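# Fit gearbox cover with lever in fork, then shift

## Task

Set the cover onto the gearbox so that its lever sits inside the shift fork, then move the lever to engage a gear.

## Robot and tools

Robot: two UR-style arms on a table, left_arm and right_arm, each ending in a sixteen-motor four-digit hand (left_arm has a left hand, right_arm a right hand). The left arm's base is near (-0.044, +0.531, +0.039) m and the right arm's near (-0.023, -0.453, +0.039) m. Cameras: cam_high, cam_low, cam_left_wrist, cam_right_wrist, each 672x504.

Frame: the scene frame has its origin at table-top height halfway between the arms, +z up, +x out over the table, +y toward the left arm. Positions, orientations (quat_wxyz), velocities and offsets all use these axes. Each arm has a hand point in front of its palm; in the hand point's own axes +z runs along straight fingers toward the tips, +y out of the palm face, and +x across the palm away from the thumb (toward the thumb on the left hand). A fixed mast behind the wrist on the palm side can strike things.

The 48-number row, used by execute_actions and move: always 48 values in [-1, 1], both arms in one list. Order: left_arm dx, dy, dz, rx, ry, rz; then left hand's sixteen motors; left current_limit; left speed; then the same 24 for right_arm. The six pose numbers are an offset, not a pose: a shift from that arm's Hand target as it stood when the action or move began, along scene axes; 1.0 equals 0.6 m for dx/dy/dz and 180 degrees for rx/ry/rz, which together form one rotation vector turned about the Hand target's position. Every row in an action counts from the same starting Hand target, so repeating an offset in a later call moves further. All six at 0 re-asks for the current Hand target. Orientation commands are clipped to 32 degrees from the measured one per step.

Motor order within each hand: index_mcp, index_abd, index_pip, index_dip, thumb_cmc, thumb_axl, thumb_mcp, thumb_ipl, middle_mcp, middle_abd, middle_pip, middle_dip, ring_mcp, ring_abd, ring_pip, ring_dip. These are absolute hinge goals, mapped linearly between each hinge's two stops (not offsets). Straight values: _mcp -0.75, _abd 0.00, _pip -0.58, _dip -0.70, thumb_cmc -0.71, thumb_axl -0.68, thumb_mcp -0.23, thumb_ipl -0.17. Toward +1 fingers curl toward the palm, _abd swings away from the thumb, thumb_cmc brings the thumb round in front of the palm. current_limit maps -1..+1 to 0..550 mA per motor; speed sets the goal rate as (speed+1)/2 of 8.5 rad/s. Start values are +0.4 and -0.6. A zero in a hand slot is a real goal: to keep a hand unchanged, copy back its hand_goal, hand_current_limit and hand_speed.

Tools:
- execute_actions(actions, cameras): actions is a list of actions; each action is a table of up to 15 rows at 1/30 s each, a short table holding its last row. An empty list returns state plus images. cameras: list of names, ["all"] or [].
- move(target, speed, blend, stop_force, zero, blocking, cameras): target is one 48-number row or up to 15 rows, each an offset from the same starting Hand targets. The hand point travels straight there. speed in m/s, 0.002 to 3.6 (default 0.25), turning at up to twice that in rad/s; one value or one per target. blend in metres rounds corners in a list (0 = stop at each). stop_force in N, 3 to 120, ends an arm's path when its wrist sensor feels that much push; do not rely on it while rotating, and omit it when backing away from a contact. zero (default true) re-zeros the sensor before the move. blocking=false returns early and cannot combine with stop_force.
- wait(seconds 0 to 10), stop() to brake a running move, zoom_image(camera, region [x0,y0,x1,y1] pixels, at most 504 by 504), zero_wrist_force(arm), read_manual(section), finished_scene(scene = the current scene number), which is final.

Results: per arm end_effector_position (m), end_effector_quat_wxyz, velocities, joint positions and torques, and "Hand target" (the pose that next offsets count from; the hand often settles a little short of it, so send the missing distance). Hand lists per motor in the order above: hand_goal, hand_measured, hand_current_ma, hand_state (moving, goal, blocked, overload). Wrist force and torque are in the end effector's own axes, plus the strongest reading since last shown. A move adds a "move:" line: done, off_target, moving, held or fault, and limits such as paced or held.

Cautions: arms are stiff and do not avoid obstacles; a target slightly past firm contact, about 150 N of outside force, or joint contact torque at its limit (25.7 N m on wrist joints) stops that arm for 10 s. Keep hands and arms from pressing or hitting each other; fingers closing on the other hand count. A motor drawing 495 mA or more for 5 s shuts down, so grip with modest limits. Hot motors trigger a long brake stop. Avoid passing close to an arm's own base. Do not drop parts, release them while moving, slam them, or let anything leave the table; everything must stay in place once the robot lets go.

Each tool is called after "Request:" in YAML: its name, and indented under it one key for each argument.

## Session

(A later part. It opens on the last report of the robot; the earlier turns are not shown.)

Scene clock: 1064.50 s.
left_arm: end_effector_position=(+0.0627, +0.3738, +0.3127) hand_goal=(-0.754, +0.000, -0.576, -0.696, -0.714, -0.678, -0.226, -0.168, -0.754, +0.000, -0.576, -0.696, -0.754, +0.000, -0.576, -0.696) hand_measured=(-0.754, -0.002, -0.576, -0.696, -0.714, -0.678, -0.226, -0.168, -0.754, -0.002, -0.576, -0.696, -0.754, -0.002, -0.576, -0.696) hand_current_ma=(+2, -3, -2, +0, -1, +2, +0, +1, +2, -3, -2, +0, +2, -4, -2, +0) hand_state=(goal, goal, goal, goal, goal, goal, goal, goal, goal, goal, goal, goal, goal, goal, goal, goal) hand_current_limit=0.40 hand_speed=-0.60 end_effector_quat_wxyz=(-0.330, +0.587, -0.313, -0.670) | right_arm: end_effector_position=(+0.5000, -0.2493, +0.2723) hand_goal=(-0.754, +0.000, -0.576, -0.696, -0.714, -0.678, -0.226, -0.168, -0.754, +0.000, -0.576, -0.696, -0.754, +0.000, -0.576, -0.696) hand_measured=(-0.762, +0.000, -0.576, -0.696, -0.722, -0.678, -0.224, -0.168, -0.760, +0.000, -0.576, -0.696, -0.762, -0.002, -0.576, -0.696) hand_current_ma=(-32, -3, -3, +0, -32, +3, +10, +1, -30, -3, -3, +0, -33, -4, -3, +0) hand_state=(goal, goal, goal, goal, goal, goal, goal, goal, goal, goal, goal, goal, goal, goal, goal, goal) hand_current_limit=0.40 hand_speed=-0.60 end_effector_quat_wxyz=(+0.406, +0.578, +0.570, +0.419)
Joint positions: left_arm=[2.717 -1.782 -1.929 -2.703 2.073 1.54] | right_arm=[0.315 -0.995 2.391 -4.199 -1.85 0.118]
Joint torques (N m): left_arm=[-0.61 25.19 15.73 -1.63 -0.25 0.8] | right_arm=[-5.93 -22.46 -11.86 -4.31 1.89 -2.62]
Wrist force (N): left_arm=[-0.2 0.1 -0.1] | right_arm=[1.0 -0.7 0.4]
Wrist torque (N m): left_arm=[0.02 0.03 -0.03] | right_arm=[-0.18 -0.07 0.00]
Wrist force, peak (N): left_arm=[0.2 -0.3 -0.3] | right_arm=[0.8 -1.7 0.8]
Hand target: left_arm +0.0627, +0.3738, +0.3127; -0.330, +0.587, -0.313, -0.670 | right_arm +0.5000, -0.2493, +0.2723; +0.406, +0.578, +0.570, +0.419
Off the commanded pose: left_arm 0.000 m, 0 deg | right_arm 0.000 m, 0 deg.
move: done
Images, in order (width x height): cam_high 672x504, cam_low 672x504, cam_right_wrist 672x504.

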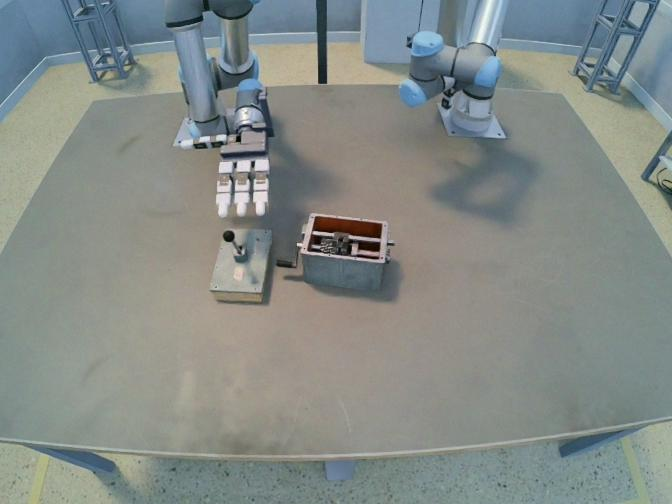

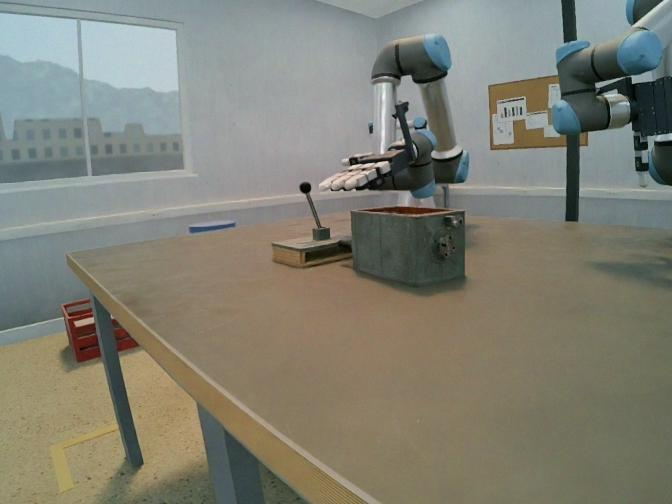

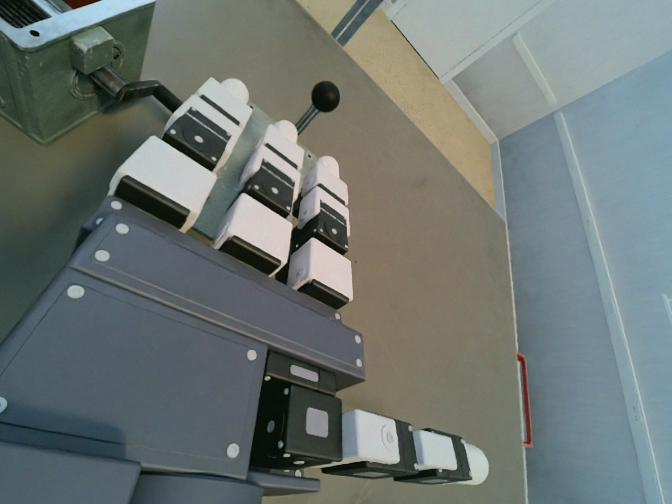

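Request:
move:
  target:
    - [0,0,0,0,0,0,-0.754,0,-0.576,-0.696,-0.714,-0.678,-0.226,-0.168,-0.754,0,-0.576,-0.696,-0.754,0,-0.576,-0.696,0.4,-0.6,-0.008,0.0055,-0.0237,0,0,0,-0.754,-0.13,-0.576,-0.696,-0.714,-0.678,-0.226,-0.168,-0.754,0.08,-0.576,-0.696,-0.342,0.1,-0.576,-0.696,0.4,-0.6]
    - [0,0,0,0,0,0,-0.754,0,-0.576,-0.696,-0.714,-0.678,-0.226,-0.168,-0.754,0,-0.576,-0.696,-0.754,0,-0.576,-0.696,0.4,-0.6,0.08,0.006,-0.0533,0,0,0,-0.754,-0.13,-0.576,-0.696,-0.714,-0.678,-0.226,-0.168,-0.754,0.08,-0.576,-0.696,-0.342,0.1,-0.576,-0.696,0.4,-0.6]
  speed: [0.1, 0.05]
  cameras: ["cam_right_wrist", "cam_low", "cam_high"]

Request:
zoom_image:
  camera: "cam_right_wrist"
  region: [200, 60, 420, 280]

Request:
zoom_image:
  camera: "cam_low"
  region: [260, 140, 460, 290]

Scene clock: 1141.53 s.
left_arm: end_effector_position=(+0.0627, +0.3738, +0.3127) hand_goal=(-0.754, +0.000, -0.576, -0.696, -0.714, -0.678, -0.226, -0.168, -0.754, +0.000, -0.576, -0.696, -0.754, +0.000, -0.576, -0.696) hand_measured=(-0.754, -0.002, -0.576, -0.696, -0.714, -0.678, -0.226, -0.168, -0.754, -0.002, -0.576, -0.696, -0.754, -0.002, -0.576, -0.696) hand_current_ma=(+2, -3, -2, +0, -1, +2, +0, +1, +2, -3, -2, +0, +2, -4, -2, +0) hand_state=(goal, goal, goal, goal, goal, goal, goal, goal, goal, goal, goal, goal, goal, goal, goal, goal) hand_current_limit=0.40 hand_speed=-0.60 end_effector_quat_wxyz=(-0.330, +0.587, -0.313, -0.670) | right_arm: end_effector_position=(+0.5480, -0.2457, +0.2403) hand_goal=(-0.754, -0.130, -0.576, -0.696, -0.714, -0.678, -0.226, -0.168, -0.754, +0.080, -0.576, -0.696, -0.342, +0.100, -0.576, -0.696) hand_measured=(-0.762, -0.128, -0.576, -0.696, -0.722, -0.678, -0.224, -0.168, -0.760, +0.076, -0.576, -0.696, -0.364, +0.096, -0.576, -0.696) hand_current_ma=(-32, +10, -3, +0, -32, +3, +10, +1, -30, -11, -3, +0, -104, -12, -3, +0) hand_state=(goal, goal, goal, goal, goal, goal, goal, goal, goal, goal, goal, goal, blocked, goal, goal, goal) hand_current_limit=0.40 hand_speed=-0.60 end_effector_quat_wxyz=(+0.406, +0.578, +0.570, +0.419)
Joint positions: left_arm=[2.717 -1.782 -1.929 -2.703 2.073 1.54] | right_arm=[0.287 -0.868 2.264 -4.202 -1.822 0.109]
Joint torques (N m): left_arm=[-0.22 26.05 14.86 -1.82 -0.12 1.03] | right_arm=[-6.22 -27.57 -12.28 0.14 1.79 -2.73]
Wrist force (N): left_arm=[-0.1 0.0 0.0] | right_arm=[1.0 -0.5 0.2]
Wrist torque (N m): left_arm=[0.00 0.02 -0.01] | right_arm=[-0.15 -0.05 0.01]
Wrist force, peak (N): left_arm=[0.3 0.2 -0.2] | right_arm=[1.5 -0.7 -0.4]
Hand target: left_arm +0.0627, +0.3738, +0.3127; -0.330, +0.587, -0.313, -0.670 | right_arm +0.5480, -0.2457, +0.2403; +0.406, +0.578, +0.570, +0.419
Off the commanded pose: left_arm 0.000 m, 0 deg | right_arm 0.000 m, 0 deg.
move: done
Images, in order (width x height): cam_high 672x504, cam_low 672x504, cam_right_wrist 672x504.

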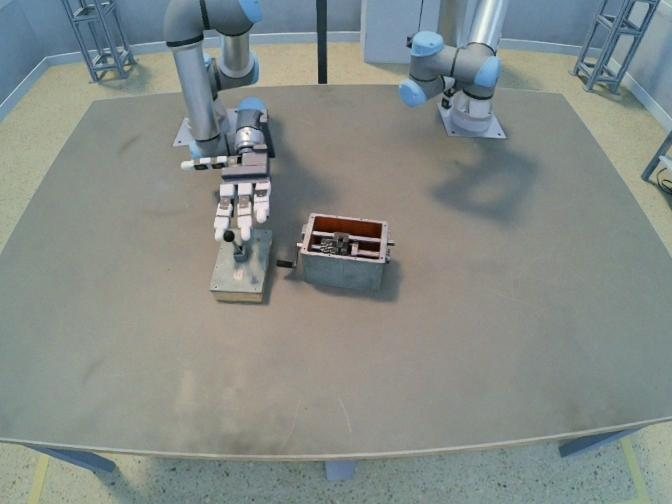

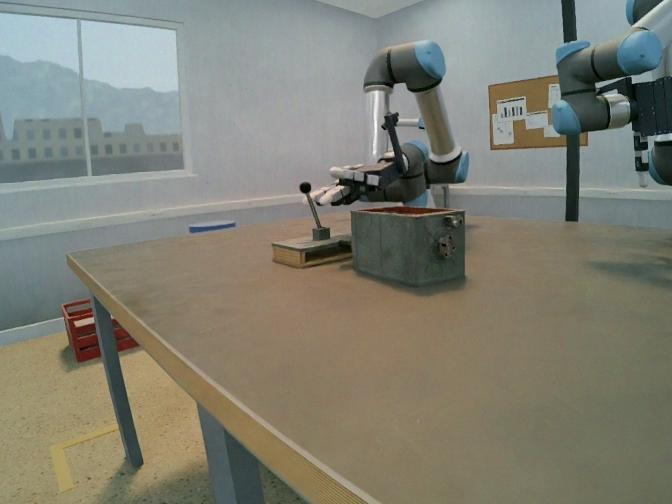

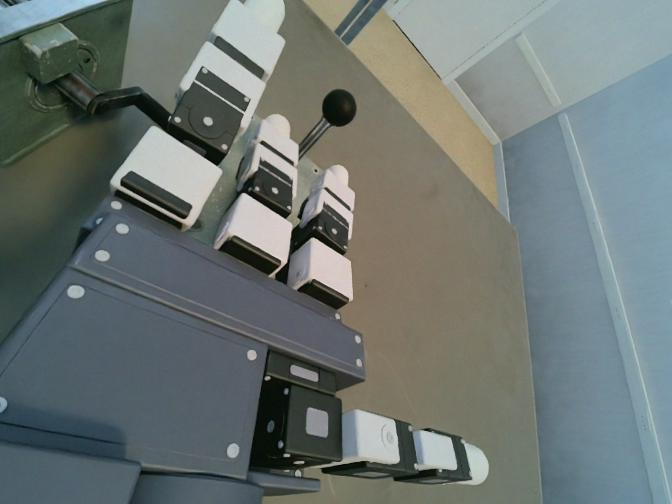

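Scaled by 2.291.

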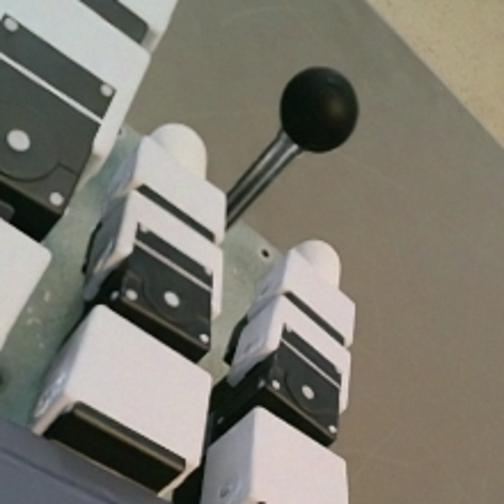

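Scaled by 2.520.

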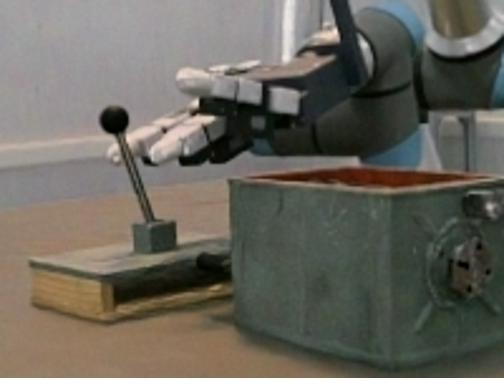

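Request:
move:
  target: [0,0,0,0,0,0,-0.754,0,-0.576,-0.696,-0.714,-0.678,-0.226,-0.168,-0.754,0,-0.576,-0.696,-0.754,0,-0.576,-0.696,0.4,-0.6,0.1264,0.0009,-0.0425,0,0,0,-0.754,-0.13,-0.576,-0.696,-0.714,-0.678,-0.226,-0.168,-0.754,0.08,-0.576,-0.696,-0.342,0.1,-0.576,-0.696,0.4,-0.6]
  speed: 0.04
  stop_force: 5
  cameras: ["cam_right_wrist", "cam_low"]

Request:
zoom_image:
  camera: "cam_right_wrist"
  region: [200, 80, 420, 300]

Request:
zoom_image:
  camera: "cam_low"
  region: [260, 140, 460, 290]

Scene clock: 1167.80 s.
left_arm: end_effector_position=(+0.0627, +0.3738, +0.3127) hand_goal=(-0.754, +0.000, -0.576, -0.696, -0.714, -0.678, -0.226, -0.168, -0.754, +0.000, -0.576, -0.696, -0.754, +0.000, -0.576, -0.696) hand_measured=(-0.754, -0.002, -0.576, -0.696, -0.714, -0.678, -0.226, -0.168, -0.754, -0.002, -0.576, -0.696, -0.754, -0.002, -0.576, -0.696) hand_current_ma=(+2, -3, -2, +0, -1, +2, +0, +1, +2, -3, -2, +0, +2, -4, -2, +0) hand_state=(goal, goal, goal, goal, goal, goal, goal, goal, goal, goal, goal, goal, goal, goal, goal, goal) hand_current_limit=0.40 hand_speed=-0.60 end_effector_quat_wxyz=(-0.330, +0.587, -0.313, -0.670) | right_arm: end_effector_position=(+0.6239, -0.2451, +0.2148) hand_goal=(-0.754, -0.130, -0.576, -0.696, -0.714, -0.678, -0.226, -0.168, -0.754, +0.080, -0.576, -0.696, -0.342, +0.100, -0.576, -0.696) hand_measured=(-0.762, -0.128, -0.576, -0.696, -0.722, -0.678, -0.224, -0.168, -0.760, +0.076, -0.576, -0.696, -0.364, +0.096, -0.576, -0.696) hand_current_ma=(-32, +10, -3, +0, -32, +3, +10, +1, -30, -11, -3, +0, -104, -12, -3, +0) hand_state=(goal, goal, goal, goal, goal, goal, goal, goal, goal, goal, goal, goal, blocked, goal, goal, goal) hand_current_limit=0.40 hand_speed=-0.60 end_effector_quat_wxyz=(+0.406, +0.578, +0.570, +0.419)
Joint positions: left_arm=[2.717 -1.782 -1.929 -2.703 2.073 1.54] | right_arm=[0.242 -0.756 2.064 -4.118 -1.78 0.094]
Joint torques (N m): left_arm=[-0.42 26.41 14.14 -2.06 -0.32 0.88] | right_arm=[-6.13 -33.07 -14.42 -0.1 1.83 -2.7]
Wrist force (N): left_arm=[0.2 -0.1 -0.1] | right_arm=[0.8 -0.6 0.1]
Wrist torque (N m): left_arm=[-0.01 -0.01 0.02] | right_arm=[-0.13 -0.02 0.00]
Wrist force, peak (N): left_arm=[-0.1 -0.3 -0.2] | right_arm=[1.5 -0.6 0.4]
Hand target: left_arm +0.0627, +0.3738, +0.3127; -0.330, +0.587, -0.313, -0.670 | right_arm +0.6239, -0.2451, +0.2148; +0.406, +0.578, +0.570, +0.419
Off the commanded pose: left_arm 0.000 m, 0 deg | right_arm 0.000 m, 0 deg.
move: done
Images, in order (width x height): cam_low 672x504, cam_right_wrist 672x504.

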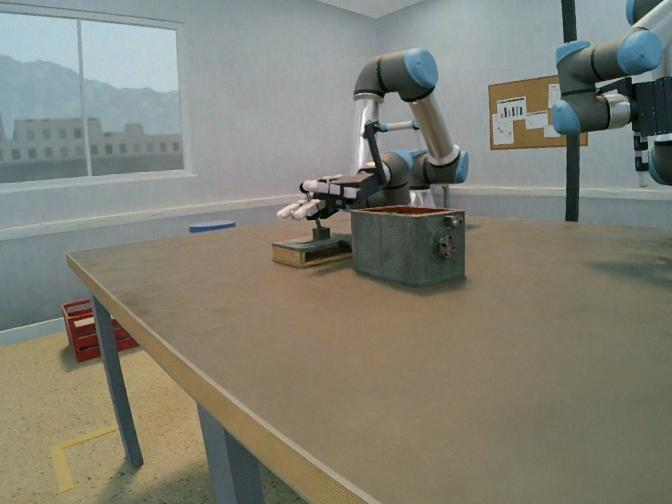

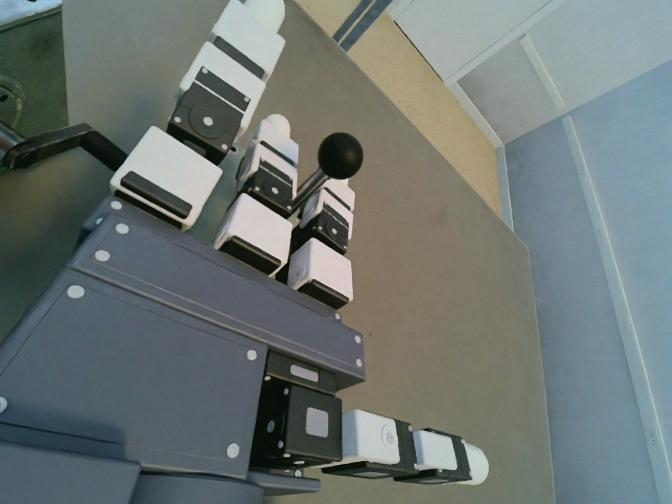

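Scaled by 2.291.

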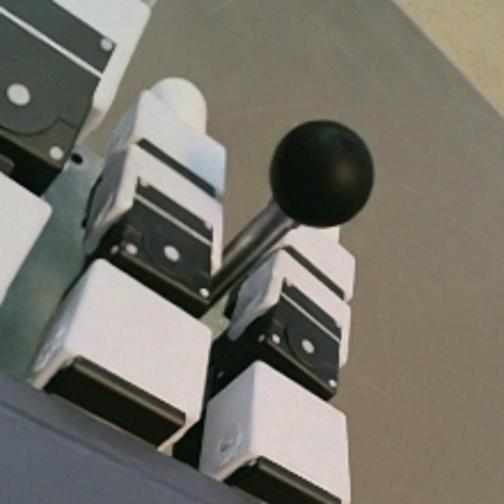

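Scaled by 2.520.

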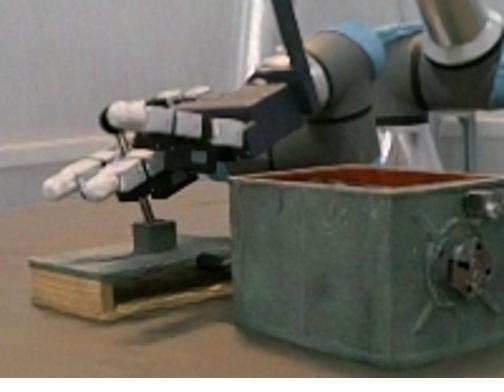

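Request:
move:
  target:
    - [0,0,0,0,0,0,-0.754,0,-0.576,-0.696,-0.714,-0.678,-0.226,-0.168,-0.754,0,-0.576,-0.696,-0.754,0,-0.576,-0.696,0.4,-0.6,0.0043,-0.0003,0.0126,0,0,0,-0.754,-0.13,-0.576,-0.696,-0.714,-0.678,-0.226,-0.168,-0.754,0.08,-0.576,-0.696,-0.342,0.1,-0.576,-0.696,0.4,-0.6]
    - [0,0,0,0,0,0,-0.754,0,-0.576,-0.696,-0.714,-0.678,-0.226,-0.168,-0.754,0,-0.576,-0.696,-0.754,0,-0.576,-0.696,0.4,-0.6,0.0597,0,-0.006,0,0,0,-0.754,-0.13,-0.576,-0.696,-0.714,-0.678,-0.226,-0.168,-0.754,0.08,-0.576,-0.696,-0.342,0.1,-0.576,-0.696,0.4,-0.6]
  speed: 0.03
  stop_force: 4
  cameras: ["cam_right_wrist", "cam_low"]

Request:
zoom_image:
  camera: "cam_right_wrist"
  region: [200, 100, 420, 320]

Request:
zoom_image:
  camera: "cam_low"
  region: [260, 160, 380, 280]

Scene clock: 1244.03 s.
left_arm: end_effector_position=(+0.0627, +0.3738, +0.3127) hand_goal=(-0.754, +0.000, -0.576, -0.696, -0.714, -0.678, -0.226, -0.168, -0.754, +0.000, -0.576, -0.696, -0.754, +0.000, -0.576, -0.696) hand_measured=(-0.754, -0.002, -0.576, -0.696, -0.714, -0.678, -0.226, -0.168, -0.754, -0.002, -0.576, -0.696, -0.754, -0.002, -0.576, -0.696) hand_current_ma=(+2, -3, -2, +0, -1, +2, +0, +1, +2, -3, -2, +0, +2, -4, -2, +0) hand_state=(goal, goal, goal, goal, goal, goal, goal, goal, goal, goal, goal, goal, goal, goal, goal, goal) hand_current_limit=0.40 hand_speed=-0.60 end_effector_quat_wxyz=(-0.330, +0.587, -0.313, -0.670) | right_arm: end_effector_position=(+0.6597, -0.2451, +0.2112) hand_goal=(-0.754, -0.130, -0.576, -0.696, -0.714, -0.678, -0.226, -0.168, -0.754, +0.080, -0.576, -0.696, -0.342, +0.100, -0.576, -0.696) hand_measured=(-0.762, -0.128, -0.576, -0.696, -0.722, -0.678, -0.224, -0.168, -0.760, +0.076, -0.576, -0.696, -0.364, +0.096, -0.576, -0.696) hand_current_ma=(-33, +10, -3, +0, -32, +3, +10, +1, -30, -11, -3, +0, -102, -12, -3, +0) hand_state=(goal, goal, goal, goal, goal, goal, goal, goal, goal, goal, goal, goal, blocked, goal, goal, goal) hand_current_limit=0.40 hand_speed=-0.60 end_effector_quat_wxyz=(+0.406, +0.578, +0.570, +0.419)
Joint positions: left_arm=[2.717 -1.782 -1.929 -2.703 2.073 1.54] | right_arm=[0.225 -0.722 1.969 -4.058 -1.764 0.088]
Joint torques (N m): left_arm=[-0.55 26.65 16.34 -1.79 -0.4 1.2] | right_arm=[-6.13 -35.25 -15.72 -0.06 1.95 -2.71]
Wrist force (N): left_arm=[0.0 -0.3 0.0] | right_arm=[1.0 -0.4 0.2]
Wrist torque (N m): left_arm=[-0.04 0.01 0.00] | right_arm=[-0.13 -0.04 0.01]
Wrist force, peak (N): left_arm=[0.1 -0.3 -0.2] | right_arm=[1.3 -1.0 0.3]
Hand target: left_arm +0.0627, +0.3738, +0.3127; -0.330, +0.587, -0.313, -0.670 | right_arm +0.6597, -0.2451, +0.2112; +0.406, +0.578, +0.570, +0.419
Off the commanded pose: left_arm 0.000 m, 0 deg | right_arm 0.000 m, 0 deg.
move: done
Images, in order (width x height): cam_low 672x504, cam_right_wrist 672x504.

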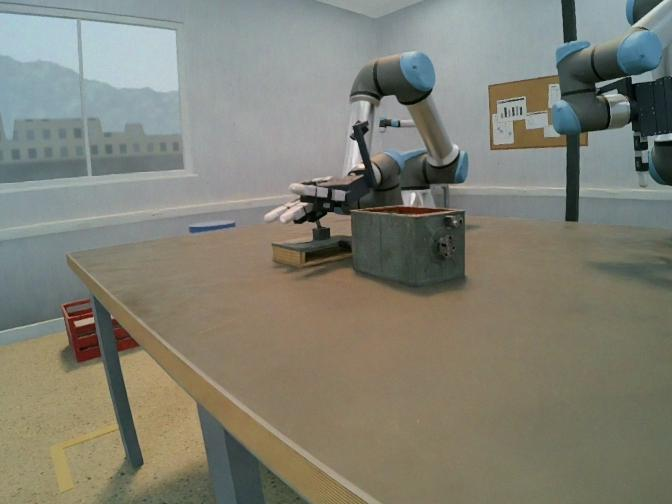

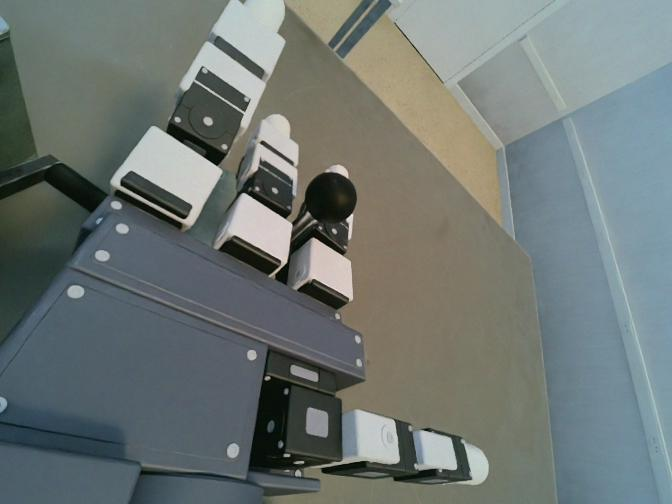

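Scaled by 2.291.

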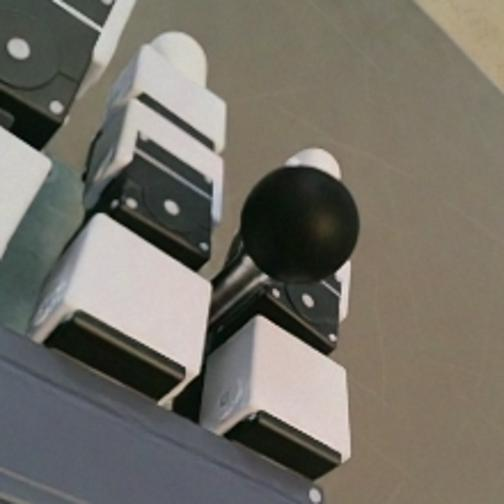

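Scaled by 4.200.

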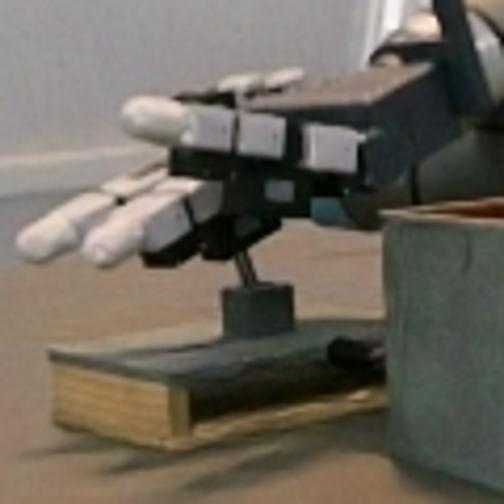

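Request:
move:
  target: [0,0,0,0,0,0,-0.754,0,-0.576,-0.696,-0.714,-0.678,-0.226,-0.168,-0.754,0,-0.576,-0.696,-0.754,0,-0.576,-0.696,0.4,-0.6,0,0,0,0,0,0,-0.754,0.0,0.55,-0.15,0.786,-0.678,-0.226,-0.168,-0.754,0.0,0.55,-0.15,-0.342,0.1,-0.576,-0.696,0.1,-0.8]
  speed: 0.05
  cameras: ["cam_right_wrist", "cam_low"]

Request:
zoom_image:
  camera: "cam_right_wrist"
  region: [200, 100, 440, 340]

Scene clock: 1312.20 s.
left_arm: end_effector_position=(+0.0627, +0.3738, +0.3127) hand_goal=(-0.754, +0.000, -0.576, -0.696, -0.714, -0.678, -0.226, -0.168, -0.754, +0.000, -0.576, -0.696, -0.754, +0.000, -0.576, -0.696) hand_measured=(-0.754, -0.002, -0.576, -0.696, -0.714, -0.678, -0.226, -0.168, -0.754, -0.002, -0.576, -0.696, -0.754, -0.002, -0.576, -0.696) hand_current_ma=(+2, -3, -2, +0, -1, +2, +0, +1, +2, -3, -2, +0, +2, -4, -2, +0) hand_state=(goal, goal, goal, goal, goal, goal, goal, goal, goal, goal, goal, goal, goal, goal, goal, goal) hand_current_limit=0.40 hand_speed=-0.60 end_effector_quat_wxyz=(-0.330, +0.587, -0.313, -0.670) | right_arm: end_effector_position=(+0.6597, -0.2451, +0.2112) hand_goal=(-0.754, +0.000, +0.550, -0.150, +0.786, -0.678, -0.226, -0.168, -0.754, +0.000, +0.550, -0.150, -0.342, +0.100, -0.576, -0.696) hand_measured=(-0.762, -0.004, +0.544, -0.152, +0.786, -0.678, -0.224, -0.168, -0.760, +0.002, +0.544, -0.152, -0.364, +0.096, -0.576, -0.696) hand_current_ma=(-33, -11, -25, -12, -4, +3, +10, +1, -30, +10, -21, -9, -102, -12, -3, +0) hand_state=(goal, goal, goal, goal, goal, goal, goal, goal, goal, goal, goal, goal, blocked, goal, goal, goal) hand_current_limit=0.10 hand_speed=-0.80 end_effector_quat_wxyz=(+0.406, +0.578, +0.570, +0.419)
Joint positions: left_arm=[2.717 -1.782 -1.929 -2.703 2.073 1.54] | right_arm=[0.225 -0.722 1.969 -4.058 -1.764 0.088]
Joint torques (N m): left_arm=[-0.02 24.33 15.62 -2.03 -0.63 1.18] | right_arm=[-5.7 -36.1 -15.33 -0.14 1.91 -2.6]
Wrist force (N): left_arm=[0.1 0.0 -0.2] | right_arm=[1.4 -0.4 0.1]
Wrist torque (N m): left_arm=[0.01 -0.01 0.01] | right_arm=[-0.12 -0.13 -0.01]
Wrist force, peak (N): left_arm=[0.3 -0.3 -0.2] | right_arm=[1.6 -0.6 0.3]
Hand target: left_arm +0.0627, +0.3738, +0.3127; -0.330, +0.587, -0.313, -0.670 | right_arm +0.6597, -0.2451, +0.2112; +0.406, +0.578, +0.570, +0.419
Off the commanded pose: left_arm 0.000 m, 0 deg | right_arm 0.000 m, 0 deg.
move: done
Images, in order (width x height): cam_low 672x504, cam_right_wrist 672x504.

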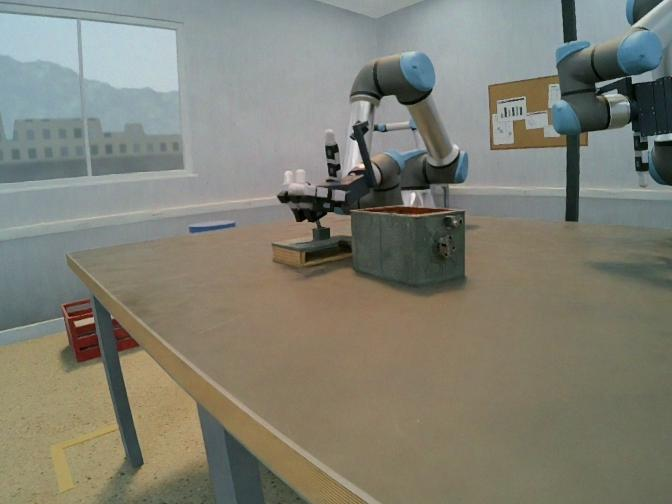

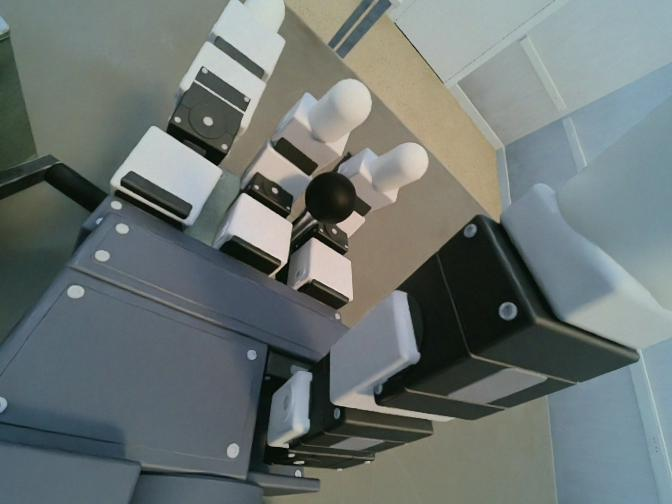

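Scaled by 2.100.

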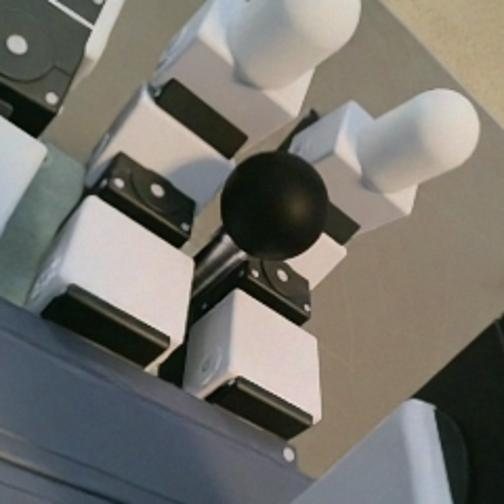

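Request:
move:
  target: [0,0,0,0,0,0,-0.754,0,-0.576,-0.696,-0.714,-0.678,-0.226,-0.168,-0.754,0,-0.576,-0.696,-0.754,0,-0.576,-0.696,0.4,-0.6,0,0,0,0,0,0,-0.754,0.0,0.55,0.2,0.786,-0.678,0.337,0.373,-0.754,0.0,0.55,0.2,-0.342,0.1,-0.576,-0.696,0.1,-0.8]
  speed: 0.05
  cameras: ["cam_right_wrist", "cam_low"]

Request:
zoom_image:
  camera: "cam_right_wrist"
  region: [200, 100, 500, 400]

Scene clock: 1333.63 s.
left_arm: end_effector_position=(+0.0627, +0.3738, +0.3127) hand_goal=(-0.754, +0.000, -0.576, -0.696, -0.714, -0.678, -0.226, -0.168, -0.754, +0.000, -0.576, -0.696, -0.754, +0.000, -0.576, -0.696) hand_measured=(-0.754, -0.002, -0.576, -0.696, -0.714, -0.678, -0.226, -0.168, -0.754, -0.002, -0.576, -0.696, -0.754, -0.002, -0.576, -0.696) hand_current_ma=(+2, -3, -2, +0, -1, +2, +0, +1, +2, -3, -2, +0, +2, -4, -2, +0) hand_state=(goal, goal, goal, goal, goal, goal, goal, goal, goal, goal, goal, goal, goal, goal, goal, goal) hand_current_limit=0.40 hand_speed=-0.60 end_effector_quat_wxyz=(-0.330, +0.587, -0.313, -0.670) | right_arm: end_effector_position=(+0.6597, -0.2451, +0.2112) hand_goal=(-0.754, +0.000, +0.550, +0.200, +0.786, -0.678, +0.336, +0.372, -0.754, +0.000, +0.550, +0.200, -0.342, +0.100, -0.576, -0.696) hand_measured=(-0.762, -0.004, +0.544, +0.198, +0.786, -0.678, +0.338, +0.370, -0.760, +0.002, +0.546, +0.198, -0.364, +0.096, -0.576, -0.696) hand_current_ma=(-33, -11, -24, -11, -4, +3, +8, -7, -30, +10, -20, -9, -102, -12, -3, +0) hand_state=(goal, goal, goal, goal, goal, goal, goal, goal, goal, goal, goal, goal, blocked, goal, goal, goal) hand_current_limit=0.10 hand_speed=-0.80 end_effector_quat_wxyz=(+0.406, +0.578, +0.570, +0.419)
Joint positions: left_arm=[2.717 -1.782 -1.929 -2.703 2.073 1.54] | right_arm=[0.225 -0.722 1.969 -4.058 -1.764 0.088]
Joint torques (N m): left_arm=[-0.58 24.98 15.8 -1.73 -0.47 1.39] | right_arm=[-4.78 -38.09 -15.07 -0.22 1.59 -2.63]
Wrist force (N): left_arm=[-0.2 -0.1 0.0] | right_arm=[1.4 -0.5 0.3]
Wrist torque (N m): left_arm=[-0.01 0.03 -0.01] | right_arm=[-0.12 -0.13 -0.01]
Wrist force, peak (N): left_arm=[-0.2 -0.4 0.0] | right_arm=[1.7 -0.8 0.2]
Hand target: left_arm +0.0627, +0.3738, +0.3127; -0.330, +0.587, -0.313, -0.670 | right_arm +0.6597, -0.2451, +0.2112; +0.406, +0.578, +0.570, +0.419
Off the commanded pose: left_arm 0.000 m, 0 deg | right_arm 0.000 m, 0 deg.
move: done
Images, in order (width x height): cam_low 672x504, cam_right_wrist 672x504.

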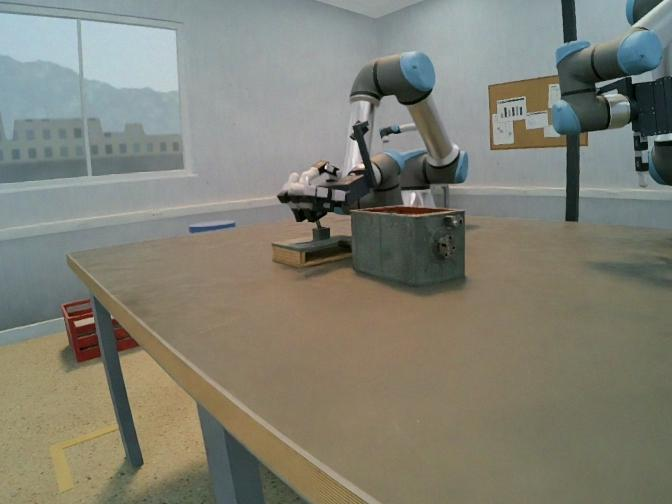

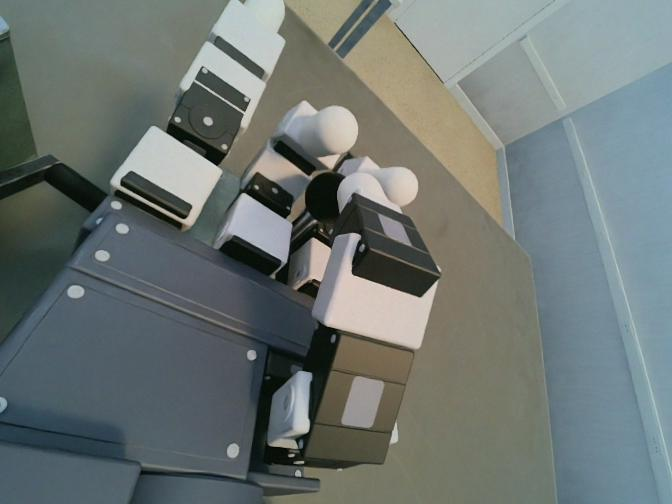

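Scaled by 1.680.

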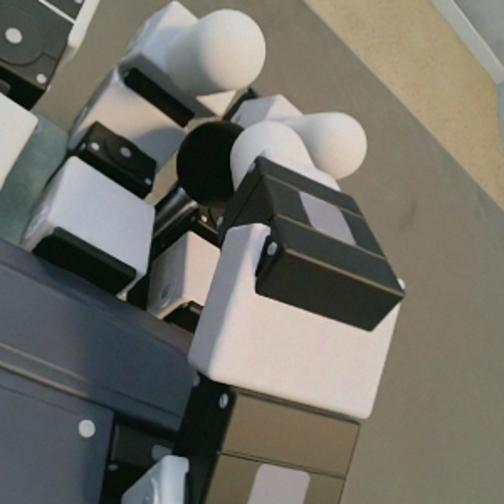

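Request:
move:
  target: [0,0,0,0,0,0,-0.754,0,-0.576,-0.696,-0.714,-0.678,-0.226,-0.168,-0.754,0,-0.576,-0.696,-0.754,0,-0.576,-0.696,0.4,-0.6,0.0043,-0.0003,0.0126,0,0,0,-0.754,0.0,0.55,0.2,0.786,-0.678,0.337,0.373,-0.754,0.0,0.55,0.2,-0.342,0.1,-0.576,-0.696,0.1,-0.8]
  speed: 0.006
  stop_force: 3
  cameras: ["cam_right_wrist", "cam_low"]

Request:
zoom_image:
  camera: "cam_low"
  region: [260, 160, 380, 280]

Scene clock: 1347.07 s.
left_arm: end_effector_position=(+0.0627, +0.3738, +0.3127) hand_goal=(-0.754, +0.000, -0.576, -0.696, -0.714, -0.678, -0.226, -0.168, -0.754, +0.000, -0.576, -0.696, -0.754, +0.000, -0.576, -0.696) hand_measured=(-0.754, -0.002, -0.576, -0.696, -0.714, -0.678, -0.226, -0.168, -0.754, -0.002, -0.576, -0.696, -0.754, -0.002, -0.576, -0.696) hand_current_ma=(+2, -3, -2, +0, -1, +2, +0, +1, +2, -3, -2, +0, +2, -4, -2, +0) hand_state=(goal, goal, goal, goal, goal, goal, goal, goal, goal, goal, goal, goal, goal, goal, goal, goal) hand_current_limit=0.40 hand_speed=-0.60 end_effector_quat_wxyz=(-0.330, +0.587, -0.313, -0.670) | right_arm: end_effector_position=(+0.6623, -0.2453, +0.2188) hand_goal=(-0.754, +0.000, +0.550, +0.200, +0.786, -0.678, +0.336, +0.372, -0.754, +0.000, +0.550, +0.200, -0.342, +0.100, -0.576, -0.696) hand_measured=(-0.762, -0.004, +0.544, +0.198, +0.786, -0.678, +0.338, +0.370, -0.760, +0.002, +0.546, +0.198, -0.364, +0.096, -0.576, -0.696) hand_current_ma=(-33, -11, -24, -11, -4, +3, +9, -7, -30, +10, -20, -9, -102, -12, -3, +0) hand_state=(goal, goal, goal, goal, goal, goal, goal, goal, goal, goal, goal, goal, blocked, goal, goal, goal) hand_current_limit=0.10 hand_speed=-0.80 end_effector_quat_wxyz=(+0.406, +0.578, +0.570, +0.419)
Joint positions: left_arm=[2.717 -1.782 -1.929 -2.703 2.073 1.54] | right_arm=[0.223 -0.738 1.967 -4.039 -1.763 0.087]
Joint torques (N m): left_arm=[-0.5 26.81 15.44 -1.72 -0.51 1.43] | right_arm=[-6.35 -54.64 -16.53 -0.14 1.87 -2.74]
Wrist force (N): left_arm=[0.3 -0.3 0.1] | right_arm=[1.0 -0.7 0.1]
Wrist torque (N m): left_arm=[-0.05 -0.02 0.03] | right_arm=[-0.13 -0.07 -0.05]
Wrist force, peak (N): left_arm=[0.4 0.2 0.0] | right_arm=[1.5 -0.8 0.3]
Hand target: left_arm +0.0627, +0.3738, +0.3127; -0.330, +0.587, -0.313, -0.670 | right_arm +0.6623, -0.2453, +0.2188; +0.406, +0.578, +0.570, +0.419
Off the commanded pose: left_arm 0.000 m, 0 deg | right_arm 0.000 m, 0 deg.
move: done
Images, in order (width x height): cam_low 672x504, cam_right_wrist 672x504.

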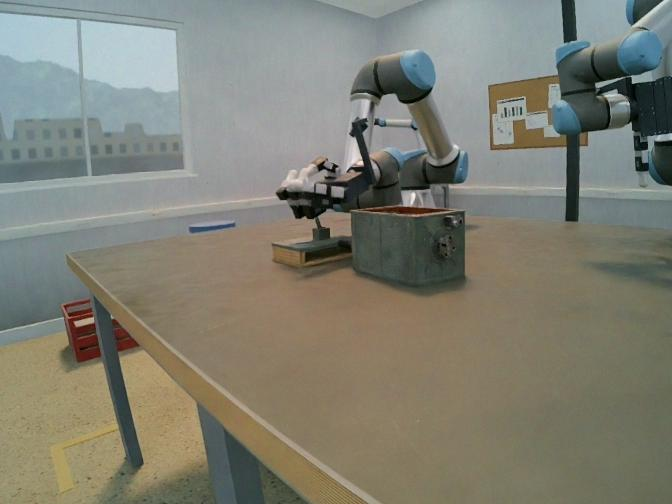

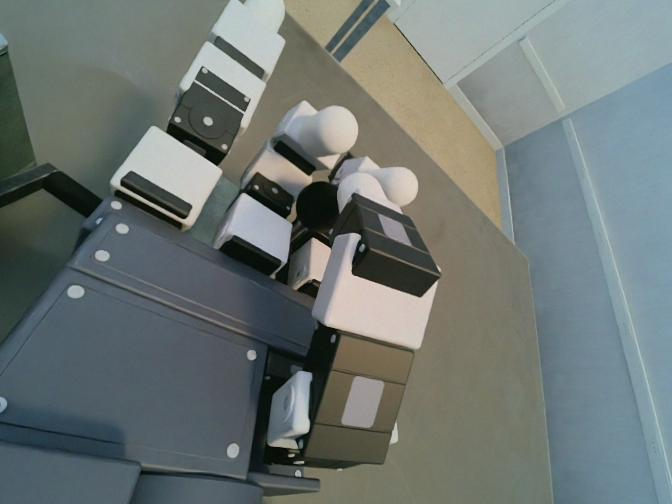

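Scaled by 4.200.

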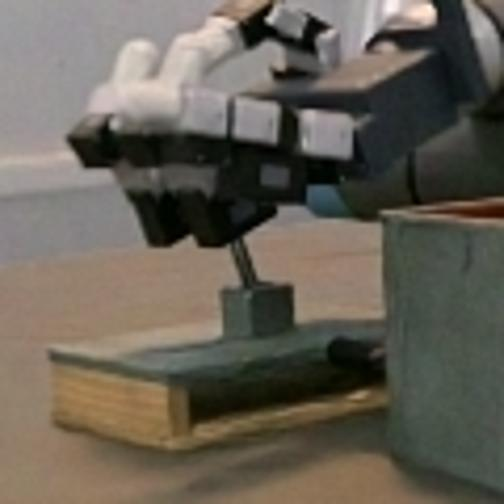

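Request:
move:
  target: [0,0,0,0,0,0,-0.754,0,-0.576,-0.696,-0.714,-0.678,-0.226,-0.168,-0.754,0,-0.576,-0.696,-0.754,0,-0.576,-0.696,0.4,-0.6,0.0027,-0.0002,0.0079,0,0,0,-0.754,0.0,0.55,0.2,0.786,-0.678,0.337,0.373,-0.754,0.0,0.55,0.2,-0.342,0.1,-0.576,-0.696,0.1,-0.8]
  speed: 0.005
  stop_force: 3
  cameras: ["cam_right_wrist", "cam_low"]

Scene clock: 1358.37 s.
left_arm: end_effector_position=(+0.0627, +0.3738, +0.3127) hand_goal=(-0.754, +0.000, -0.576, -0.696, -0.714, -0.678, -0.226, -0.168, -0.754, +0.000, -0.576, -0.696, -0.754, +0.000, -0.576, -0.696) hand_measured=(-0.754, -0.002, -0.576, -0.696, -0.714, -0.678, -0.226, -0.168, -0.754, -0.002, -0.576, -0.696, -0.754, -0.002, -0.576, -0.696) hand_current_ma=(+2, -3, -2, +0, -1, +2, +0, +1, +2, -3, -2, +0, +2, -4, -2, +0) hand_state=(goal, goal, goal, goal, goal, goal, goal, goal, goal, goal, goal, goal, goal, goal, goal, goal) hand_current_limit=0.40 hand_speed=-0.60 end_effector_quat_wxyz=(-0.330, +0.587, -0.313, -0.670) | right_arm: end_effector_position=(+0.6639, -0.2454, +0.2235) hand_goal=(-0.754, +0.000, +0.550, +0.200, +0.786, -0.678, +0.336, +0.372, -0.754, +0.000, +0.550, +0.200, -0.342, +0.100, -0.576, -0.696) hand_measured=(-0.762, -0.004, +0.544, +0.198, +0.786, -0.678, +0.338, +0.370, -0.762, +0.002, +0.546, +0.198, -0.364, +0.096, -0.576, -0.696) hand_current_ma=(-33, -11, -24, -11, -4, +3, +9, -7, -32, +9, -20, -9, -102, -12, -3, +0) hand_state=(goal, goal, goal, goal, goal, goal, goal, goal, goal, goal, goal, goal, blocked, goal, goal, goal) hand_current_limit=0.10 hand_speed=-0.80 end_effector_quat_wxyz=(+0.406, +0.578, +0.570, +0.419)
Joint positions: left_arm=[2.717 -1.782 -1.929 -2.703 2.073 1.54] | right_arm=[0.223 -0.748 1.965 -4.028 -1.762 0.087]
Joint torques (N m): left_arm=[-0.85 24.49 14.45 -2.08 -0.7 1.49] | right_arm=[-6.26 -54.8 -16.54 -0.21 1.95 -2.66]
Wrist force (N): left_arm=[0.1 -0.2 0.0] | right_arm=[0.9 -1.0 0.1]
Wrist torque (N m): left_arm=[-0.02 -0.01 0.01] | right_arm=[-0.12 -0.04 -0.07]
Wrist force, peak (N): left_arm=[0.1 -0.4 -0.2] | right_arm=[1.3 -1.5 0.1]
Hand target: left_arm +0.0627, +0.3738, +0.3127; -0.330, +0.587, -0.313, -0.670 | right_arm +0.6639, -0.2454, +0.2235; +0.406, +0.578, +0.570, +0.419
Off the commanded pose: left_arm 0.000 m, 0 deg | right_arm 0.000 m, 0 deg.
move: done
Images, in order (width x height): cam_low 672x504, cam_right_wrist 672x504.

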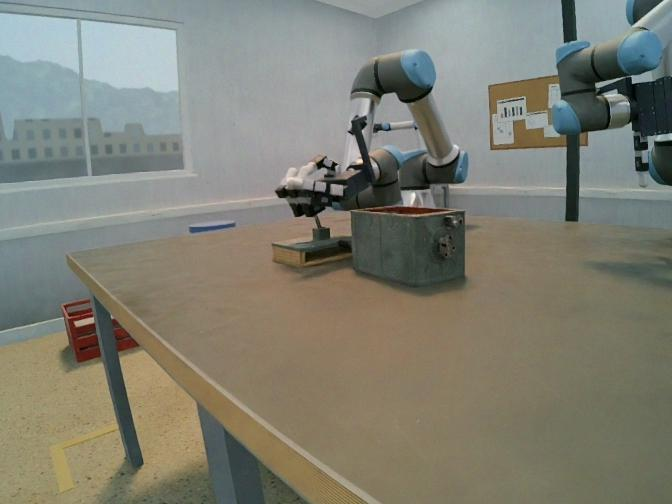

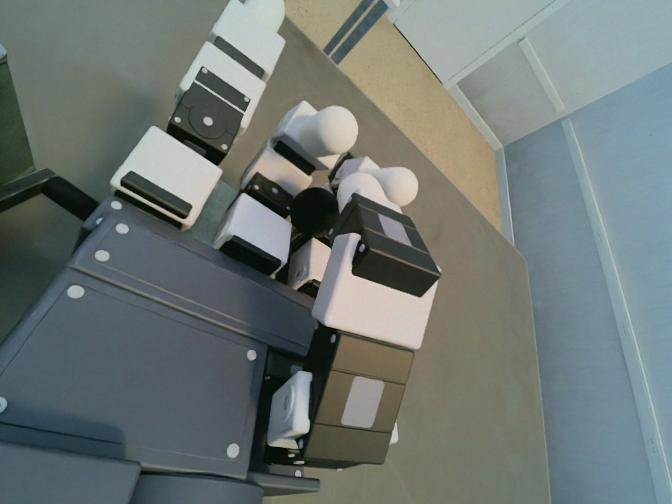

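Request:
move:
  target: [0,0,0,0,0,0,-0.754,0,-0.576,-0.696,-0.714,-0.678,-0.226,-0.168,-0.754,0,-0.576,-0.696,-0.754,0,-0.576,-0.696,0.4,-0.6,0.0053,-0.0003,0.0158,0,0,0,-0.754,0.0,0.55,0.2,0.786,-0.678,0.337,0.373,-0.754,0.0,0.55,0.2,-0.342,0.1,-0.576,-0.696,0.1,-0.8]
  speed: 0.005
  stop_force: 3
  cameras: ["cam_right_wrist", "cam_low"]

Request:
zoom_image:
  camera: "cam_right_wrist"
  region: [200, 100, 500, 400]

Request:
zoom_image:
  camera: "cam_low"
  region: [260, 160, 380, 280]

Scene clock: 1368.10 s.
left_arm: end_effector_position=(+0.0627, +0.3738, +0.3127) hand_goal=(-0.754, +0.000, -0.576, -0.696, -0.714, -0.678, -0.226, -0.168, -0.754, +0.000, -0.576, -0.696, -0.754, +0.000, -0.576, -0.696) hand_measured=(-0.754, -0.002, -0.576, -0.696, -0.714, -0.678, -0.226, -0.168, -0.754, -0.002, -0.576, -0.696, -0.754, -0.002, -0.576, -0.696) hand_current_ma=(+2, -3, -2, +0, -1, +2, +0, +1, +2, -3, -2, +0, +2, -4, -2, +0) hand_state=(goal, goal, goal, goal, goal, goal, goal, goal, goal, goal, goal, goal, goal, goal, goal, goal) hand_current_limit=0.40 hand_speed=-0.60 end_effector_quat_wxyz=(-0.330, +0.587, -0.313, -0.670) | right_arm: end_effector_position=(+0.6642, -0.2455, +0.2243) hand_goal=(-0.754, +0.000, +0.550, +0.200, +0.786, -0.678, +0.336, +0.372, -0.754, +0.000, +0.550, +0.200, -0.342, +0.100, -0.576, -0.696) hand_measured=(-0.764, -0.004, +0.544, +0.198, +0.786, -0.678, +0.338, +0.370, -0.770, +0.002, +0.546, +0.198, -0.364, +0.096, -0.576, -0.696) hand_current_ma=(-42, -11, -23, -11, -4, +3, +9, -7, -76, +8, -20, -9, -102, -12, -3, +0) hand_state=(goal, goal, goal, goal, goal, goal, goal, goal, goal, goal, goal, goal, blocked, goal, goal, goal) hand_current_limit=0.10 hand_speed=-0.80 end_effector_quat_wxyz=(+0.406, +0.578, +0.570, +0.419)
Joint positions: left_arm=[2.717 -1.782 -1.929 -2.703 2.073 1.54] | right_arm=[0.222 -0.75 1.965 -4.026 -1.761 0.087]
Joint torques (N m): left_arm=[-2.67 25.52 14.61 -2 -0.71 1.55] | right_arm=[4.39 -36.63 -3.8 -4.59 -0.17 -1.78]
Wrist force (N): left_arm=[0.0 0.0 0.0] | right_arm=[1.2 -3.7 0.7]
Wrist torque (N m): left_arm=[0.00 0.01 0.00] | right_arm=[-0.17 -0.06 -0.06]
Wrist force, peak (N): left_arm=[0.2 -0.2 -0.4] | right_arm=[1.4 -5.1 0.4]
Hand target: left_arm +0.0627, +0.3738, +0.3127; -0.330, +0.587, -0.313, -0.670 | right_arm +0.6642, -0.2454, +0.2243; +0.406, +0.578, +0.570, +0.419 (not the last commanded pose)
Off the commanded pose: left_arm 0.000 m, 0 deg | right_arm 0.009 m, 0 deg.
move: contact (right_arm)
Images, in order (width x height): cam_low 672x504, cam_right_wrist 672x504.

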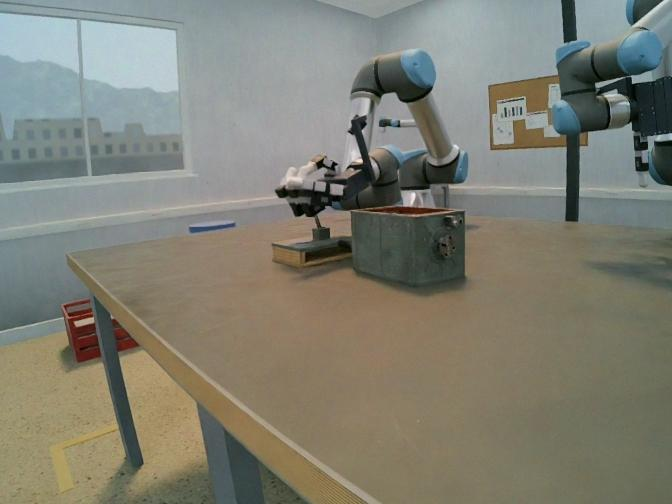

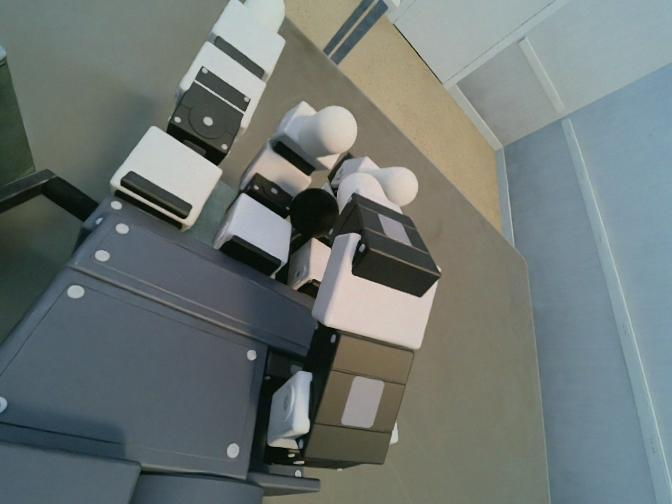

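Scaled by 1.680.

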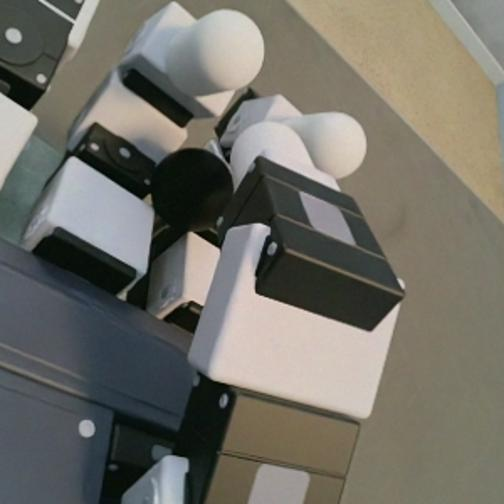

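Scaled by 4.200.

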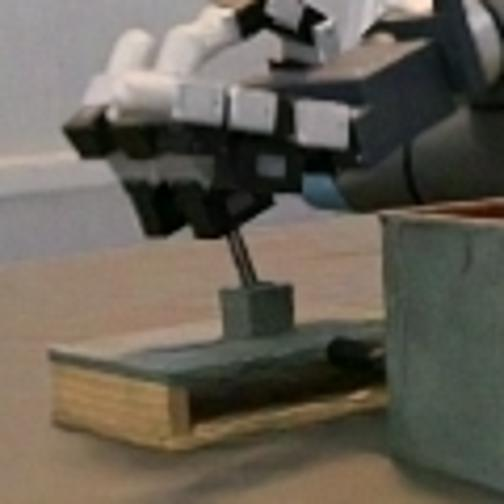

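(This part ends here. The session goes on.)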